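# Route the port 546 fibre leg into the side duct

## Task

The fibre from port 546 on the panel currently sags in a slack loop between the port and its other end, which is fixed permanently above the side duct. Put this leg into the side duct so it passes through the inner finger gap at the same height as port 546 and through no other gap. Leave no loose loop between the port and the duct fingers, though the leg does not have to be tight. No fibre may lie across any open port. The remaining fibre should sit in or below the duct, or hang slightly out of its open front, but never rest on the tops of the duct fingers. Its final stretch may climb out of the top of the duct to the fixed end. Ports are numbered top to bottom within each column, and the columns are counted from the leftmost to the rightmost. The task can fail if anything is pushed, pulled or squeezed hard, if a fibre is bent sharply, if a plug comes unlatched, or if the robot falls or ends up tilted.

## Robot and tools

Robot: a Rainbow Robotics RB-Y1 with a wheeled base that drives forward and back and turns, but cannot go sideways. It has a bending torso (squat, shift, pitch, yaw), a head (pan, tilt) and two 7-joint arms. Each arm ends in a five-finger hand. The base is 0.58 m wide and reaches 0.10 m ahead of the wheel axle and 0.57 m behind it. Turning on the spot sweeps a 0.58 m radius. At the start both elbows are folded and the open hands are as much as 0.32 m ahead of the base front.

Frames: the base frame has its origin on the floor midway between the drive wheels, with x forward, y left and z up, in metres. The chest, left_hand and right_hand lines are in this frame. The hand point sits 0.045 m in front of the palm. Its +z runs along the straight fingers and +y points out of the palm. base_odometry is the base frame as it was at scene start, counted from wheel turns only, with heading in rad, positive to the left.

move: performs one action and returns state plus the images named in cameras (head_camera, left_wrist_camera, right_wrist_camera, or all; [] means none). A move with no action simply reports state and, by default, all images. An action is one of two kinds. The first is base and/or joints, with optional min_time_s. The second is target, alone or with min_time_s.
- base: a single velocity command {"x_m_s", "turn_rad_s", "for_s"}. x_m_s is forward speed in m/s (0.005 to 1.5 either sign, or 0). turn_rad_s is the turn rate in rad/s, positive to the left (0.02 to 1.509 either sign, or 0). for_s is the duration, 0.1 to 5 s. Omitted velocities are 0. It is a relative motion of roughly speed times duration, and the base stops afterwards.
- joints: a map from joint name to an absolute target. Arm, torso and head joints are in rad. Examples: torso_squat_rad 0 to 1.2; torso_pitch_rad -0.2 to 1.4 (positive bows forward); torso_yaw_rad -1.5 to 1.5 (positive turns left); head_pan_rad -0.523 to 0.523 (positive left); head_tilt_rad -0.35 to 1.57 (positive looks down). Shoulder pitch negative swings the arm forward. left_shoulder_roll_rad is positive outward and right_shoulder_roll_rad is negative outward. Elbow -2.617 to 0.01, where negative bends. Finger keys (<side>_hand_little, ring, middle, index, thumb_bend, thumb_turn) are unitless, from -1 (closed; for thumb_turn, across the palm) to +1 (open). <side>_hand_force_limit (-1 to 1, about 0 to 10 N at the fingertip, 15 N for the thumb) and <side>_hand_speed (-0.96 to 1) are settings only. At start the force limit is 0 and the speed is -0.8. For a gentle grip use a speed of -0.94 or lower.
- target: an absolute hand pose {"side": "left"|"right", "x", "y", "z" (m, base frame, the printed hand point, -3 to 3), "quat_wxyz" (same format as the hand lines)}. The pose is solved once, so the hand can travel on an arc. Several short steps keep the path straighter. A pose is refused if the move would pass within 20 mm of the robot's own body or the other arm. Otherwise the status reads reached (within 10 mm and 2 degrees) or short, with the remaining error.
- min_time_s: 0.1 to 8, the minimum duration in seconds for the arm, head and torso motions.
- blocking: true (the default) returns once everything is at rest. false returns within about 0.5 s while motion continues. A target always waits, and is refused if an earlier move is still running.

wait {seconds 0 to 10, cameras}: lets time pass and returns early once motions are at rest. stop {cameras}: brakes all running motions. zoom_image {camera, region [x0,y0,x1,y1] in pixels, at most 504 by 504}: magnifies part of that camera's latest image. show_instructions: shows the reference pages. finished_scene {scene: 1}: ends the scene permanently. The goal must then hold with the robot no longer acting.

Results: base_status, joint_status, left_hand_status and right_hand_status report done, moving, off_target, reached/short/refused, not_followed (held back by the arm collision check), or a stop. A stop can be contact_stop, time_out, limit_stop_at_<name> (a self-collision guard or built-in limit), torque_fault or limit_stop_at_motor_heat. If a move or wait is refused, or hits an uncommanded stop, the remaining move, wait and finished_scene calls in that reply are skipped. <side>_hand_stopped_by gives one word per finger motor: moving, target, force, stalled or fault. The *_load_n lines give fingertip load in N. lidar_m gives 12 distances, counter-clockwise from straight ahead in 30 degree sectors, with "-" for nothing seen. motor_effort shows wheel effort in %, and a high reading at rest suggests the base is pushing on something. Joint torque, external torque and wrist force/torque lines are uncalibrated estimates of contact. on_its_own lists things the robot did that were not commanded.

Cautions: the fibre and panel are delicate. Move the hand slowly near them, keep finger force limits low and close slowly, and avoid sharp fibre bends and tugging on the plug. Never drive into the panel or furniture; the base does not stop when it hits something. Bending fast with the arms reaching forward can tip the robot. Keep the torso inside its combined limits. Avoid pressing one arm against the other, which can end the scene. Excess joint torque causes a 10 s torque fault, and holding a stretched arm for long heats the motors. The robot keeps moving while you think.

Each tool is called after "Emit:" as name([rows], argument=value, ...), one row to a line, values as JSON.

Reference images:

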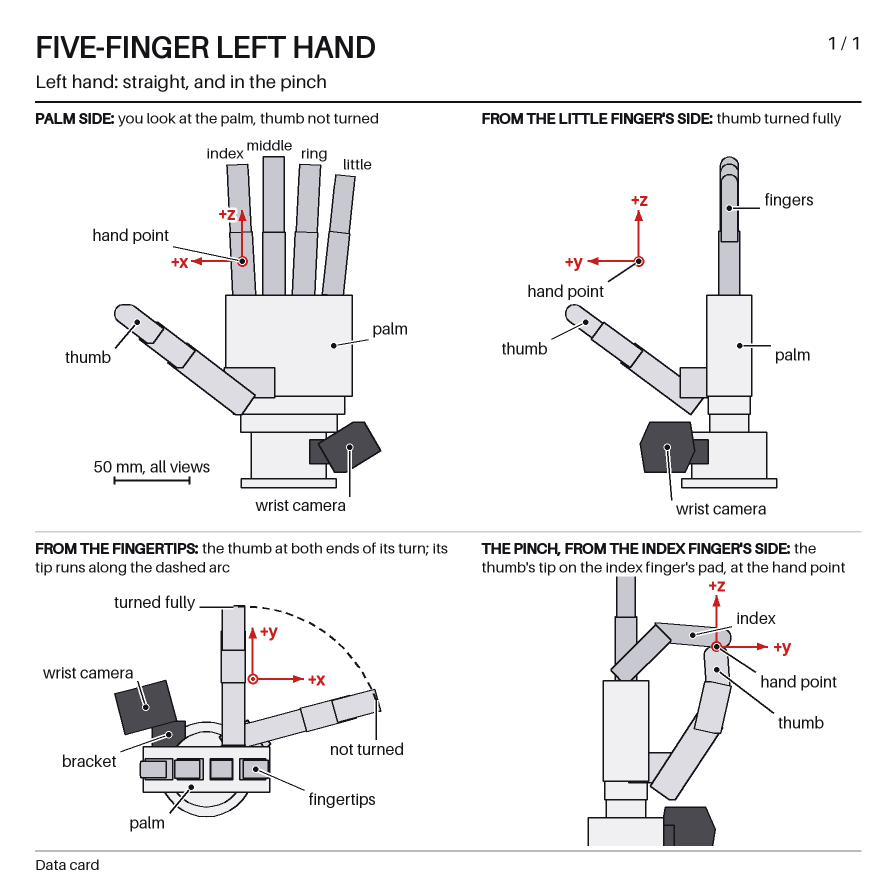

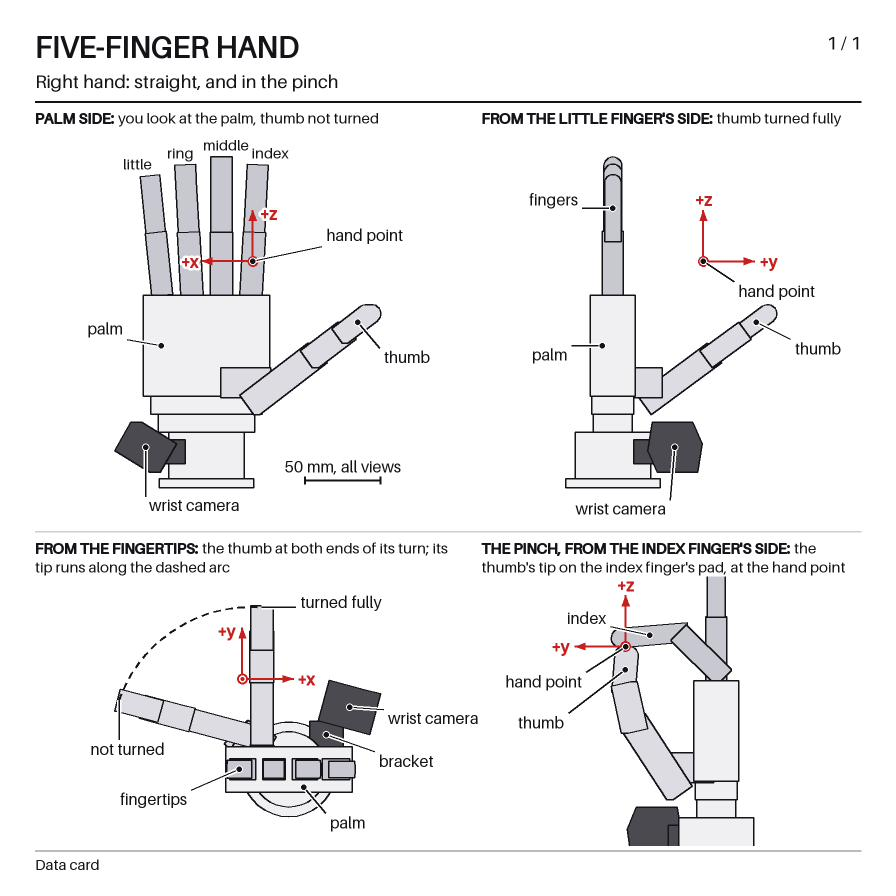

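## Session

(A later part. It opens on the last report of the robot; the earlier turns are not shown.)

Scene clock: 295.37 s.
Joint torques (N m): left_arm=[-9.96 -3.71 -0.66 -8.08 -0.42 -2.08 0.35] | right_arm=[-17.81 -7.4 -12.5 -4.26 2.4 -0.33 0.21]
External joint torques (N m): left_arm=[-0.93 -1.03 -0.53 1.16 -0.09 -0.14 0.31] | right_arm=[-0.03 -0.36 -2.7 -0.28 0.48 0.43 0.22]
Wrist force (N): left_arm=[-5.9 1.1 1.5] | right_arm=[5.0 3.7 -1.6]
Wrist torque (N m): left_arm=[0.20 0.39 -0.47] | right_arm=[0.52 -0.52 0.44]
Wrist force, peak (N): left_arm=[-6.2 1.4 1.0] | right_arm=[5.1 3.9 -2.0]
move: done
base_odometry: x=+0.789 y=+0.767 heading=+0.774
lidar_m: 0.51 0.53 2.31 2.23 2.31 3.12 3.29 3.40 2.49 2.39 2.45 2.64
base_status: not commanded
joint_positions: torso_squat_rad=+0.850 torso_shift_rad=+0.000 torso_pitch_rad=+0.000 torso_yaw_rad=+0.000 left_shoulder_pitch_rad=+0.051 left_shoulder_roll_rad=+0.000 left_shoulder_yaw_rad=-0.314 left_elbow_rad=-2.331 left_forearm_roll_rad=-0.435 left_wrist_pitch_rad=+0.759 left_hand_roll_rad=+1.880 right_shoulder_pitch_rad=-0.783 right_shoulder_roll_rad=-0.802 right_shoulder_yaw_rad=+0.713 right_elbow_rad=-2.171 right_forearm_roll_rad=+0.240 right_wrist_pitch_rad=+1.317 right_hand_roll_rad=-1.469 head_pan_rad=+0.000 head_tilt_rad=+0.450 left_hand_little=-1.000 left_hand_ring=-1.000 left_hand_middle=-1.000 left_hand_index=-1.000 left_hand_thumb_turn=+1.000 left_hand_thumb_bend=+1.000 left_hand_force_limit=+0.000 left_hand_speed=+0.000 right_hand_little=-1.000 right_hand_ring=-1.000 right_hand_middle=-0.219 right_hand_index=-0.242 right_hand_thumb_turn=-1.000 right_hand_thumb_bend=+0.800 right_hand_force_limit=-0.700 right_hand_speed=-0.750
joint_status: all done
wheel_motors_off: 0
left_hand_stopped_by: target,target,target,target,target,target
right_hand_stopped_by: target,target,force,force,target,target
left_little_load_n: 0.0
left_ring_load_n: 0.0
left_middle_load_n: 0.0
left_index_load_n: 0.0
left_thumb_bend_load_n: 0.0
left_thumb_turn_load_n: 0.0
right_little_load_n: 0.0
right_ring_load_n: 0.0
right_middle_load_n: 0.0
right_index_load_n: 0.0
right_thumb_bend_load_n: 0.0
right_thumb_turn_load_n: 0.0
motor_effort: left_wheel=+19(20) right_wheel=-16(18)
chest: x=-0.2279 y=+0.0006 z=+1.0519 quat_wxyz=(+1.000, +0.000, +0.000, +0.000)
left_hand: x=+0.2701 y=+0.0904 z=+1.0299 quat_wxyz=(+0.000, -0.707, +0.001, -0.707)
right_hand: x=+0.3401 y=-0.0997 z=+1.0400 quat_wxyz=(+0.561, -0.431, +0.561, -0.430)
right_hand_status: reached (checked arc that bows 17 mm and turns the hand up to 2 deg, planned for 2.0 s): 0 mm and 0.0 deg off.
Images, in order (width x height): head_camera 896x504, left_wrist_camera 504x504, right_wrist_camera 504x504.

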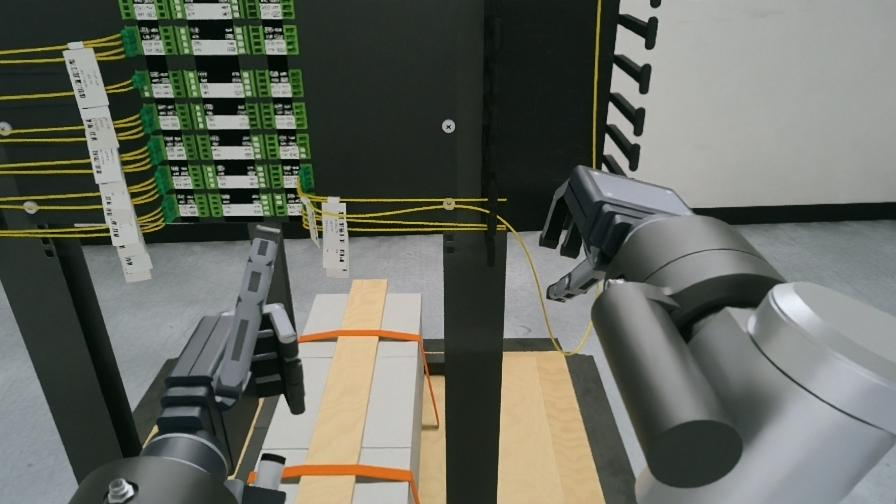

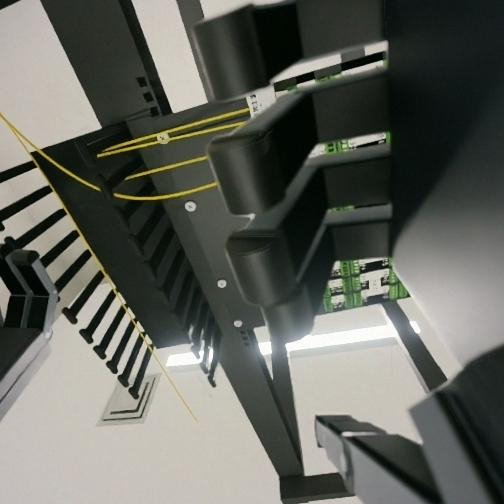

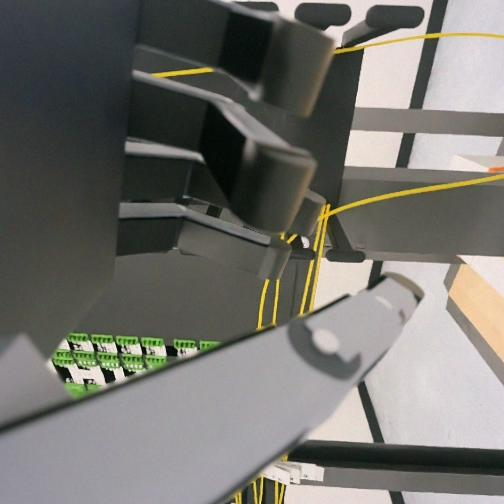

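Emit:
move(target={"side": "right", "x": 0.24, "y": -0.14, "z": 1.02, "quat_wxyz": [0.561, -0.4305, 0.561, -0.4305]}, min_time_s=2)

Emit:
move(target={"side": "right", "x": 0.2, "y": -0.30, "z": 0.9, "quat_wxyz": [0.561, -0.4305, 0.561, -0.4305]}, min_time_s=2, cameras=["head_camera", "left_wrist_camera"])

Emit:
zoom_image(camera="left_wrist_camera", region=[0, 0, 240, 420])

Emit:
zoom_image(camera="head_camera", region=[280, 0, 680, 400])

Scene clock: 301.37 s.
Joint torques (N m): left_arm=[-9.64 -3.59 -0.28 -8.03 -0.46 -2.07 0.27] | right_arm=[-12.17 -8.24 -7.16 -4.75 2.48 -0.48 -0.13]
External joint torques (N m): left_arm=[-0.61 -0.91 -0.15 1.21 -0.13 -0.12 0.23] | right_arm=[0.22 -0.19 1.09 -0.61 0.46 0.13 -0.12]
Wrist force (N): left_arm=[-5.4 1.0 0.6] | right_arm=[4.9 3.7 -2.0]
Wrist torque (N m): left_arm=[0.24 0.29 -0.41] | right_arm=[0.56 -0.51 0.36]
Wrist force, peak (N): left_arm=[-6.5 1.1 1.0] | right_arm=[5.3 3.6 -2.2]
move: done
base_odometry: x=+0.789 y=+0.767 heading=+0.774
lidar_m: 0.51 0.53 2.31 2.21 2.30 3.11 3.28 3.39 2.49 2.38 2.47 2.64
base_status: not commanded
joint_positions: torso_squat_rad=+0.850 torso_shift_rad=+0.000 torso_pitch_rad=+0.000 torso_yaw_rad=+0.000 left_shoulder_pitch_rad=+0.051 left_shoulder_roll_rad=+0.000 left_shoulder_yaw_rad=-0.314 left_elbow_rad=-2.331 left_forearm_roll_rad=-0.435 left_wrist_pitch_rad=+0.759 left_hand_roll_rad=+1.880 right_shoulder_pitch_rad=-0.516 right_shoulder_roll_rad=-1.014 right_shoulder_yaw_rad=+0.717 right_elbow_rad=-2.597 right_forearm_roll_rad=+0.352 right_wrist_pitch_rad=+1.459 right_hand_roll_rad=-1.540 head_pan_rad=+0.000 head_tilt_rad=+0.450 left_hand_little=-1.000 left_hand_ring=-1.000 left_hand_middle=-1.000 left_hand_index=-1.000 left_hand_thumb_turn=+1.000 left_hand_thumb_bend=+1.000 left_hand_force_limit=+0.000 left_hand_speed=+0.000 right_hand_little=-1.000 right_hand_ring=-1.000 right_hand_middle=-0.219 right_hand_index=-0.242 right_hand_thumb_turn=-1.000 right_hand_thumb_bend=+0.800 right_hand_force_limit=-0.700 right_hand_speed=-0.750
joint_status: all done
wheel_motors_off: 0
left_hand_stopped_by: target,target,target,target,target,target
right_hand_stopped_by: target,target,force,force,target,target
left_little_load_n: 0.0
left_ring_load_n: 0.0
left_middle_load_n: 0.0
left_index_load_n: 0.0
left_thumb_bend_load_n: 0.0
left_thumb_turn_load_n: -0.5
right_little_load_n: 0.0
right_ring_load_n: 0.0
right_middle_load_n: 0.0
right_index_load_n: 0.0
right_thumb_bend_load_n: 0.0
right_thumb_turn_load_n: 0.0
motor_effort: left_wheel=+19(20) right_wheel=-16(17)
chest: x=-0.2279 y=+0.0006 z=+1.0519 quat_wxyz=(+1.000, +0.000, +0.000, +0.000)
left_hand: x=+0.2701 y=+0.0904 z=+1.0299 quat_wxyz=(+0.000, -0.707, +0.001, -0.707)
right_hand: x=+0.2401 y=-0.1400 z=+1.0203 quat_wxyz=(+0.561, -0.430, +0.561, -0.431)
right_hand_status: reached (checked arc that bows 19 mm and turns the hand up to 2 deg, planned for 2.0 s): 0 mm and 0.0 deg off.
pictures: none

Scene clock: 303.70 s.
Joint torques (N m): left_arm=[-9.62 -3.51 -0.76 -8.04 -0.27 -2.09 0.37] | right_arm=[-6.23 -14.1 -10.43 -3.85 1.69 1.13 0.01]
External joint torques (N m): left_arm=[-0.6 -0.84 -0.63 1.19 0.06 -0.14 0.33] | right_arm=[0.51 -0.57 -2.25 0.42 0.34 -0.16 0.01]
Wrist force (N): left_arm=[-5.6 1.5 1.5] | right_arm=[4.8 3.7 -1.8]
Wrist torque (N m): left_arm=[0.29 0.35 -0.45] | right_arm=[0.55 -0.51 0.36]
Wrist force, peak (N): left_arm=[-6.3 1.5 1.6] | right_arm=[5.6 4.0 -2.4]
move: done
base_odometry: x=+0.789 y=+0.767 heading=+0.774
lidar_m: 0.50 0.52 2.32 2.22 2.31 3.11 3.28 3.40 2.50 2.39 2.46 2.66
base_status: not commanded
joint_positions: torso_squat_rad=+0.850 torso_shift_rad=+0.000 torso_pitch_rad=+0.000 torso_yaw_rad=+0.000 left_shoulder_pitch_rad=+0.051 left_shoulder_roll_rad=+0.000 left_shoulder_yaw_rad=-0.314 left_elbow_rad=-2.331 left_forearm_roll_rad=-0.435 left_wrist_pitch_rad=+0.759 left_hand_roll_rad=+1.880 right_shoulder_pitch_rad=+0.170 right_shoulder_roll_rad=-1.528 right_shoulder_yaw_rad=+0.680 right_elbow_rad=-2.330 right_forearm_roll_rad=+1.061 right_wrist_pitch_rad=+1.013 right_hand_roll_rad=-2.482 head_pan_rad=+0.000 head_tilt_rad=+0.450 left_hand_little=-1.000 left_hand_ring=-1.000 left_hand_middle=-1.000 left_hand_index=-1.000 left_hand_thumb_turn=+1.000 left_hand_thumb_bend=+1.000 left_hand_force_limit=+0.000 left_hand_speed=+0.000 right_hand_little=-1.000 right_hand_ring=-1.000 right_hand_middle=-0.219 right_hand_index=-0.242 right_hand_thumb_turn=-1.000 right_hand_thumb_bend=+0.800 right_hand_force_limit=-0.700 right_hand_speed=-0.750
joint_status: all done
wheel_motors_off: 0
left_hand_stopped_by: target,target,target,target,target,target
right_hand_stopped_by: target,target,force,force,target,target
left_little_load_n: 0.0
left_ring_load_n: 0.0
left_middle_load_n: 0.0
left_index_load_n: 0.0
left_thumb_bend_load_n: 0.0
left_thumb_turn_load_n: 0.0
right_little_load_n: 0.0
right_ring_load_n: 0.0
right_middle_load_n: 0.0
right_index_load_n: 0.0
right_thumb_bend_load_n: 0.0
right_thumb_turn_load_n: 0.0
motor_effort: left_wheel=+19(20) right_wheel=-17(18)
chest: x=-0.2279 y=+0.0006 z=+1.0519 quat_wxyz=(+1.000, +0.000, +0.000, +0.000)
left_hand: x=+0.2701 y=+0.0904 z=+1.0299 quat_wxyz=(+0.000, -0.707, +0.001, -0.707)
right_hand: x=+0.1998 y=-0.2998 z=+0.8999 quat_wxyz=(+0.560, -0.431, +0.561, -0.431)
right_hand_status: reached (checked arc that bows 45 mm and turns the hand up to 9 deg, planned for 2.0 s): 0 mm and 0.1 deg off.
Images, in order (width x height): head_camera 896x504, left_wrist_camera 504x504.

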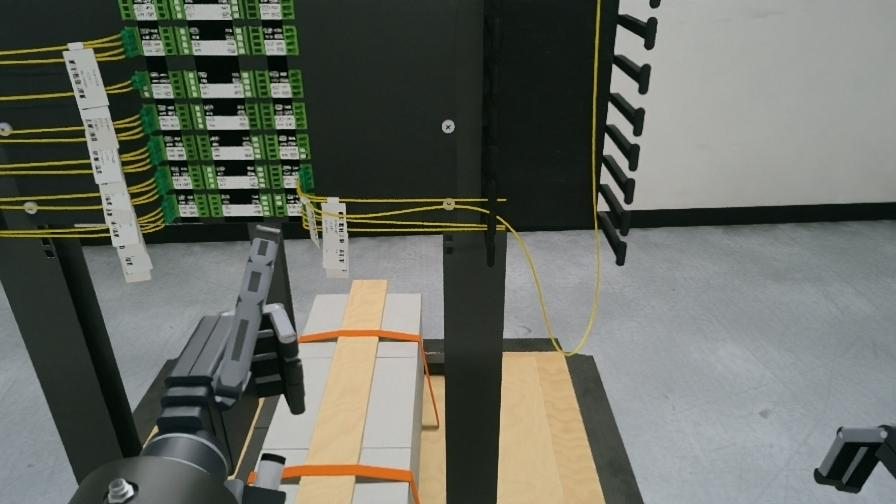

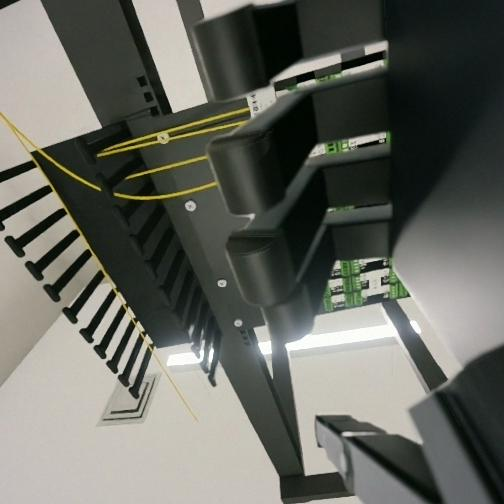

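Scaled by 1.200 from the camera's image (finer frame: 720x720).

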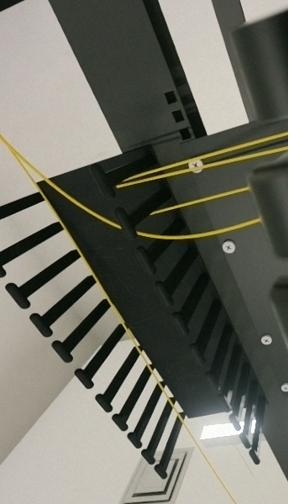

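Scaled by 1.260 from the camera's image (finer frame: 1280x720).

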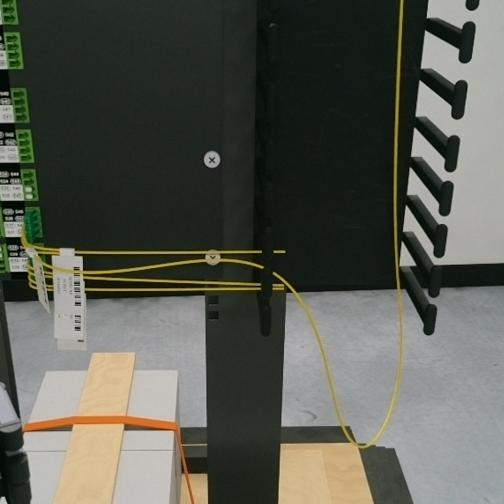

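Emit:
zoom_image(camera="head_camera", region=[270, 140, 400, 270])

Emit:
zoom_image(camera="head_camera", region=[450, 180, 550, 280])

Emit:
zoom_image(camera="left_wrist_camera", region=[60, 120, 220, 280])

Scaled by 3.877 from the camera's image (finer frame: 1280x720).

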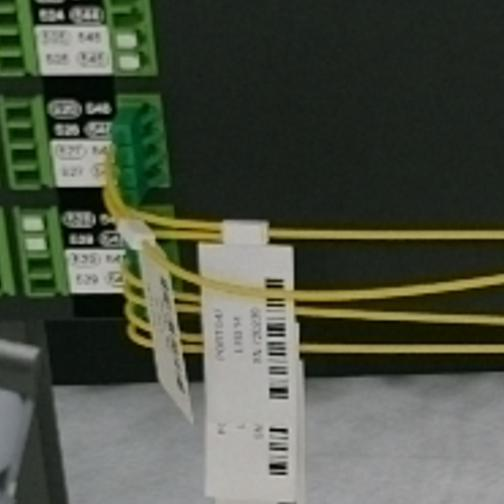

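Scaled by 5.040 from the camera's image (finer frame: 1280x720).

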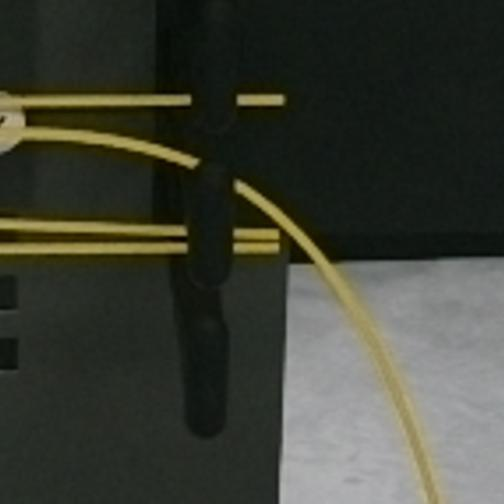

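Scaled by 3.150 from the camera's image (finer frame: 720x720).

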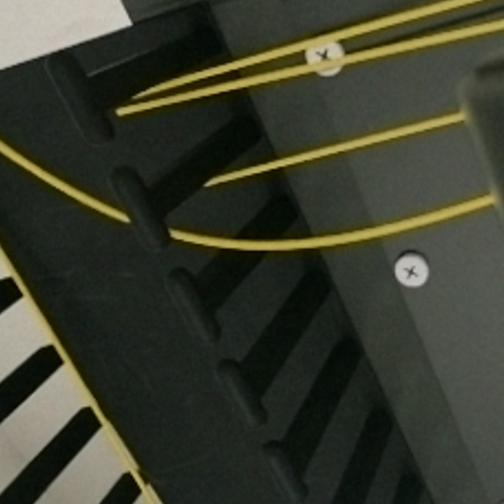

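Emit:
move(target={"side": "left", "x": 0.15, "y": 0.25, "z": 0.95, "quat_wxyz": [0.0, 0.7071, 0.0, 0.7071]}, min_time_s=2, cameras=["head_camera"])

Emit:
zoom_image(camera="head_camera", region=[440, 100, 680, 380])

Emit:
move(joints={"torso_squat_rad": 0.5}, cameras=["head_camera"])

Emit:
zoom_image(camera="head_camera", region=[440, 220, 680, 500])

Scene clock: 310.17 s.
Joint torques (N m): left_arm=[1.66 6.12 5.13 -9.32 0.21 -2.1 0.25] | right_arm=[-6.98 -13.94 -10.39 -3.98 1.55 1.3 -0.05]
External joint torques (N m): left_arm=[1.75 1.73 1.23 0.43 0.2 -0.38 0.21] | right_arm=[-0.24 -0.41 -2.2 0.28 0.2 0.02 -0.05]
Wrist force (N): left_arm=[-5.4 1.1 1.1] | right_arm=[4.9 3.8 -2.1]
Wrist torque (N m): left_arm=[0.21 0.29 -0.37] | right_arm=[0.58 -0.51 0.36]
Wrist force, peak (N): left_arm=[-6.4 1.7 1.4] | right_arm=[5.2 3.9 -1.9]
move: done
base_odometry: x=+0.789 y=+0.767 heading=+0.774
lidar_m: 0.50 0.53 2.32 2.22 2.30 3.12 3.28 3.41 2.47 2.40 2.48 2.66
base_status: not commanded
joint_positions: torso_squat_rad=+0.850 torso_shift_rad=+0.000 torso_pitch_rad=+0.000 torso_yaw_rad=+0.000 left_shoulder_pitch_rad=+0.716 left_shoulder_roll_rad=+0.409 left_shoulder_yaw_rad=+0.023 left_elbow_rad=-2.407 left_forearm_roll_rad=-0.165 left_wrist_pitch_rad=+0.130 left_hand_roll_rad=+2.143 right_shoulder_pitch_rad=+0.170 right_shoulder_roll_rad=-1.528 right_shoulder_yaw_rad=+0.680 right_elbow_rad=-2.330 right_forearm_roll_rad=+1.061 right_wrist_pitch_rad=+1.013 right_hand_roll_rad=-2.482 head_pan_rad=+0.000 head_tilt_rad=+0.450 left_hand_little=-1.000 left_hand_ring=-1.000 left_hand_middle=-1.000 left_hand_index=-1.000 left_hand_thumb_turn=+1.000 left_hand_thumb_bend=+1.000 left_hand_force_limit=+0.000 left_hand_speed=+0.000 right_hand_little=-1.000 right_hand_ring=-1.000 right_hand_middle=-0.219 right_hand_index=-0.242 right_hand_thumb_turn=-1.000 right_hand_thumb_bend=+0.800 right_hand_force_limit=-0.700 right_hand_speed=-0.750
joint_status: all done
wheel_motors_off: 0
left_hand_stopped_by: target,target,target,target,target,target
right_hand_stopped_by: target,target,force,force,target,target
left_little_load_n: 0.0
left_ring_load_n: 0.0
left_middle_load_n: 0.0
left_index_load_n: 0.0
left_thumb_bend_load_n: 0.0
left_thumb_turn_load_n: 0.0
right_little_load_n: 0.0
right_ring_load_n: 0.0
right_middle_load_n: 0.0
right_index_load_n: 0.0
right_thumb_bend_load_n: 0.0
right_thumb_turn_load_n: 0.0
motor_effort: left_wheel=+18(19) right_wheel=-16(17)
chest: x=-0.2279 y=+0.0006 z=+1.0519 quat_wxyz=(+1.000, +0.000, +0.000, +0.000)
left_hand: x=+0.1495 y=+0.2499 z=+0.9501 quat_wxyz=(+0.001, -0.710, -0.001, -0.705)
left_hand_status: reached (checked arc that bows 33 mm and turns the hand up to 5 deg, planned for 2.0 s): 1 mm and 0.4 deg off.
right_hand: x=+0.1999 y=-0.2999 z=+0.8999 quat_wxyz=(+0.560, -0.431, +0.561, -0.431)
Images, in order (width x height): head_camera 896x504.

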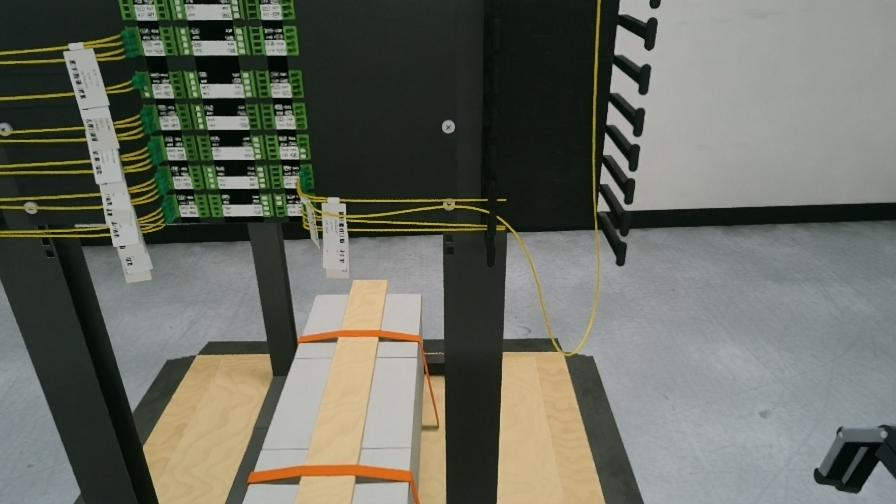

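Scaled by 1.800 from the camera's image (finer frame: 1280x720).

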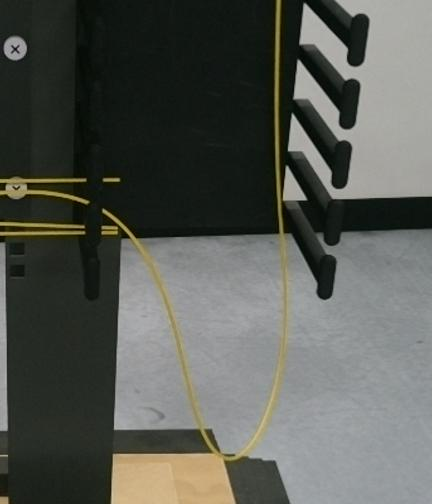

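Scene clock: 312.10 s.
Joint torques (N m): left_arm=[1.63 5.84 4.49 -8.94 0.27 -2.01 0.36] | right_arm=[-6.86 -13.73 -9.88 -3.69 1.65 1.03 0.08]
External joint torques (N m): left_arm=[1.72 1.45 0.6 0.82 0.27 -0.29 0.32] | right_arm=[-0.11 -0.2 -1.7 0.58 0.3 -0.25 0.08]
Wrist force (N): left_arm=[-5.8 1.1 1.5] | right_arm=[4.8 3.9 -2.0]
Wrist torque (N m): left_arm=[0.19 0.37 -0.40] | right_arm=[0.60 -0.52 0.38]
Wrist force, peak (N): left_arm=[-6.6 1.7 1.1] | right_arm=[5.3 4.0 -2.0]
move: done
base_odometry: x=+0.789 y=+0.767 heading=+0.774
lidar_m: 0.51 0.53 2.30 2.21 2.31 3.11 3.27 3.39 2.50 2.39 2.47 2.65
base_status: not commanded
joint_positions: torso_squat_rad=+0.500 torso_shift_rad=+0.000 torso_pitch_rad=+0.000 torso_yaw_rad=+0.000 left_shoulder_pitch_rad=+0.716 left_shoulder_roll_rad=+0.409 left_shoulder_yaw_rad=+0.023 left_elbow_rad=-2.407 left_forearm_roll_rad=-0.165 left_wrist_pitch_rad=+0.130 left_hand_roll_rad=+2.143 right_shoulder_pitch_rad=+0.170 right_shoulder_roll_rad=-1.528 right_shoulder_yaw_rad=+0.680 right_elbow_rad=-2.330 right_forearm_roll_rad=+1.061 right_wrist_pitch_rad=+1.013 right_hand_roll_rad=-2.482 head_pan_rad=+0.000 head_tilt_rad=+0.450 left_hand_little=-1.000 left_hand_ring=-1.000 left_hand_middle=-1.000 left_hand_index=-1.000 left_hand_thumb_turn=+1.000 left_hand_thumb_bend=+1.000 left_hand_force_limit=+0.000 left_hand_speed=+0.000 right_hand_little=-1.000 right_hand_ring=-1.000 right_hand_middle=-0.219 right_hand_index=-0.242 right_hand_thumb_turn=-1.000 right_hand_thumb_bend=+0.800 right_hand_force_limit=-0.700 right_hand_speed=-0.750
joint_status: all done
wheel_motors_off: 0
left_hand_stopped_by: target,target,target,target,target,target
right_hand_stopped_by: target,target,force,force,target,target
left_little_load_n: 0.0
left_ring_load_n: 0.0
left_middle_load_n: 0.0
left_index_load_n: 0.0
left_thumb_bend_load_n: 0.0
left_thumb_turn_load_n: 0.0
right_little_load_n: 0.0
right_ring_load_n: 0.0
right_middle_load_n: 0.0
right_index_load_n: 0.0
right_thumb_bend_load_n: 0.0
right_thumb_turn_load_n: 0.0
motor_effort: left_wheel=+18(19) right_wheel=-15(17)
chest: x=-0.2279 y=+0.0007 z=+1.2042 quat_wxyz=(+1.000, +0.000, +0.000, +0.000)
left_hand: x=+0.1494 y=+0.2500 z=+1.1025 quat_wxyz=(+0.001, -0.709, -0.001, -0.705)
right_hand: x=+0.1998 y=-0.2998 z=+1.0522 quat_wxyz=(+0.560, -0.431, +0.561, -0.431)
Images, in order (width x height): head_camera 896x504.

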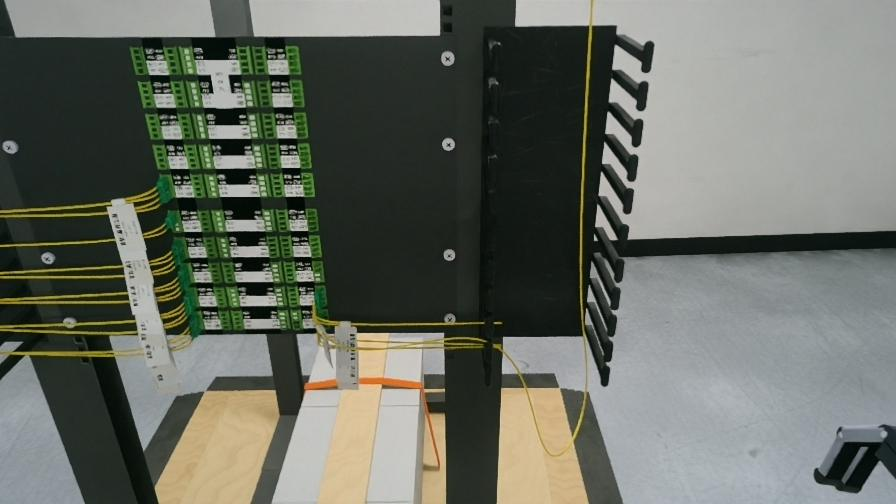

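Scaled by 1.800 from the camera's image (finer frame: 1280x720).

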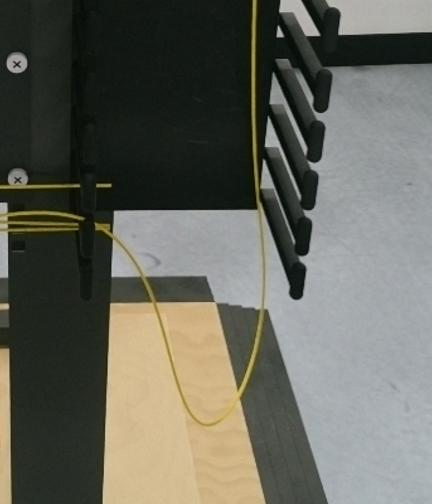

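Emit:
wait(seconds=1, cameras=["head_camera"])

Emit:
zoom_image(camera="head_camera", region=[290, 270, 610, 480])

Scene clock: 315.87 s.
Joint torques (N m): left_arm=[1.47 5.49 4.87 -9.08 0.23 -2.14 0.35] | right_arm=[-7.51 -13.56 -9.99 -4.07 1.73 1.07 -0.13]
External joint torques (N m): left_arm=[1.56 1.1 0.98 0.68 0.22 -0.42 0.31] | right_arm=[-0.77 -0.04 -1.8 0.19 0.38 -0.22 -0.13]
Wrist force (N): left_arm=[-5.7 1.0 1.1] | right_arm=[5.1 3.6 -1.8]
Wrist torque (N m): left_arm=[0.21 0.37 -0.40] | right_arm=[0.55 -0.56 0.38]
Wrist force, peak (N): left_arm=[-6.5 1.8 1.5] | right_arm=[5.2 4.0 -1.9]
base_odometry: x=+0.789 y=+0.767 heading=+0.774
lidar_m: 0.51 0.55 2.32 2.23 2.30 3.12 3.29 3.39 2.51 2.39 2.46 2.66
base_status: not commanded
joint_positions: torso_squat_rad=+0.500 torso_shift_rad=+0.000 torso_pitch_rad=+0.000 torso_yaw_rad=+0.000 left_shoulder_pitch_rad=+0.716 left_shoulder_roll_rad=+0.409 left_shoulder_yaw_rad=+0.023 left_elbow_rad=-2.407 left_forearm_roll_rad=-0.165 left_wrist_pitch_rad=+0.130 left_hand_roll_rad=+2.143 right_shoulder_pitch_rad=+0.170 right_shoulder_roll_rad=-1.528 right_shoulder_yaw_rad=+0.680 right_elbow_rad=-2.330 right_forearm_roll_rad=+1.061 right_wrist_pitch_rad=+1.013 right_hand_roll_rad=-2.482 head_pan_rad=+0.000 head_tilt_rad=+0.450 left_hand_little=-1.000 left_hand_ring=-1.000 left_hand_middle=-1.000 left_hand_index=-1.000 left_hand_thumb_turn=+1.000 left_hand_thumb_bend=+1.000 left_hand_force_limit=+0.000 left_hand_speed=+0.000 right_hand_little=-1.000 right_hand_ring=-1.000 right_hand_middle=-0.219 right_hand_index=-0.242 right_hand_thumb_turn=-1.000 right_hand_thumb_bend=+0.800 right_hand_force_limit=-0.700 right_hand_speed=-0.750
joint_status: all done
wheel_motors_off: 0
left_hand_stopped_by: target,target,target,target,target,target
right_hand_stopped_by: target,target,force,force,target,target
left_little_load_n: 0.0
left_ring_load_n: 0.0
left_middle_load_n: 0.0
left_index_load_n: 0.0
left_thumb_bend_load_n: 0.0
left_thumb_turn_load_n: 0.0
right_little_load_n: 0.0
right_ring_load_n: 0.0
right_middle_load_n: 0.0
right_index_load_n: 0.0
right_thumb_bend_load_n: 0.0
right_thumb_turn_load_n: 0.0
motor_effort: left_wheel=+18(19) right_wheel=-15(17)
chest: x=-0.2279 y=+0.0007 z=+1.2042 quat_wxyz=(+1.000, +0.000, +0.000, +0.000)
left_hand: x=+0.1494 y=+0.2500 z=+1.1025 quat_wxyz=(+0.001, -0.709, -0.001, -0.705)
right_hand: x=+0.1998 y=-0.2998 z=+1.0522 quat_wxyz=(+0.560, -0.431, +0.561, -0.431)
wait: 1.00 s; at rest from the start
Images, in order (width x height): head_camera 896x504.

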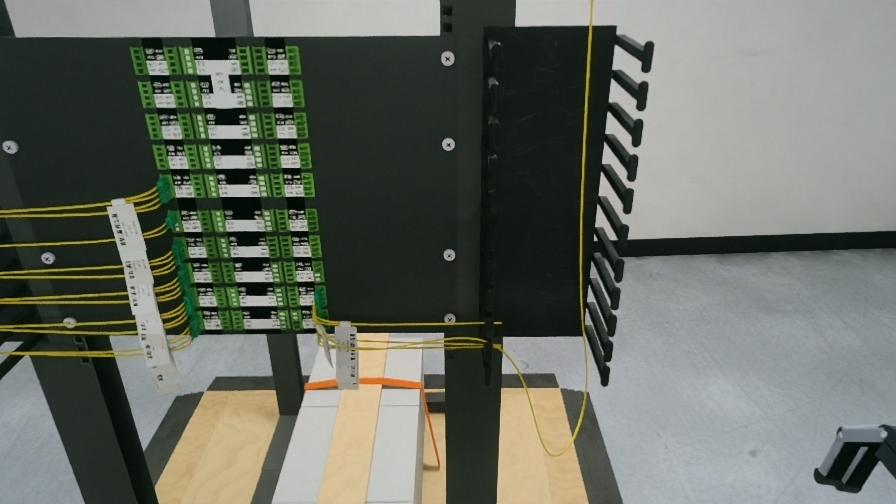

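Scaled by 1.575 from the camera's image (finer frame: 1280x720).

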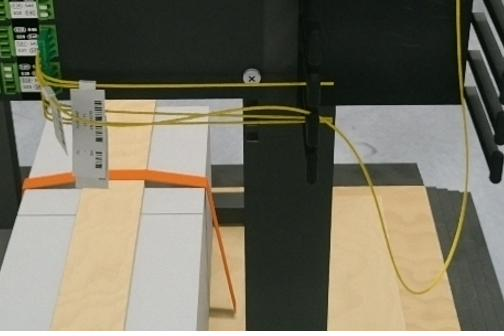

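Emit:
zoom_image(camera="head_camera", region=[450, 300, 540, 390])

Scaled by 5.600 from the camera's image (finer frame: 1280x720).

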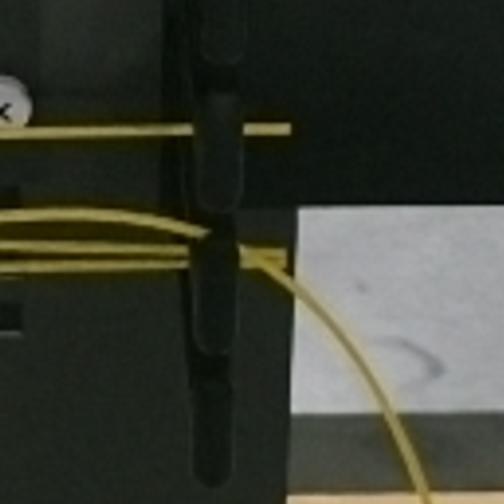

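Emit:
finished_scene(scene=1)

The scene is finished: the task was done.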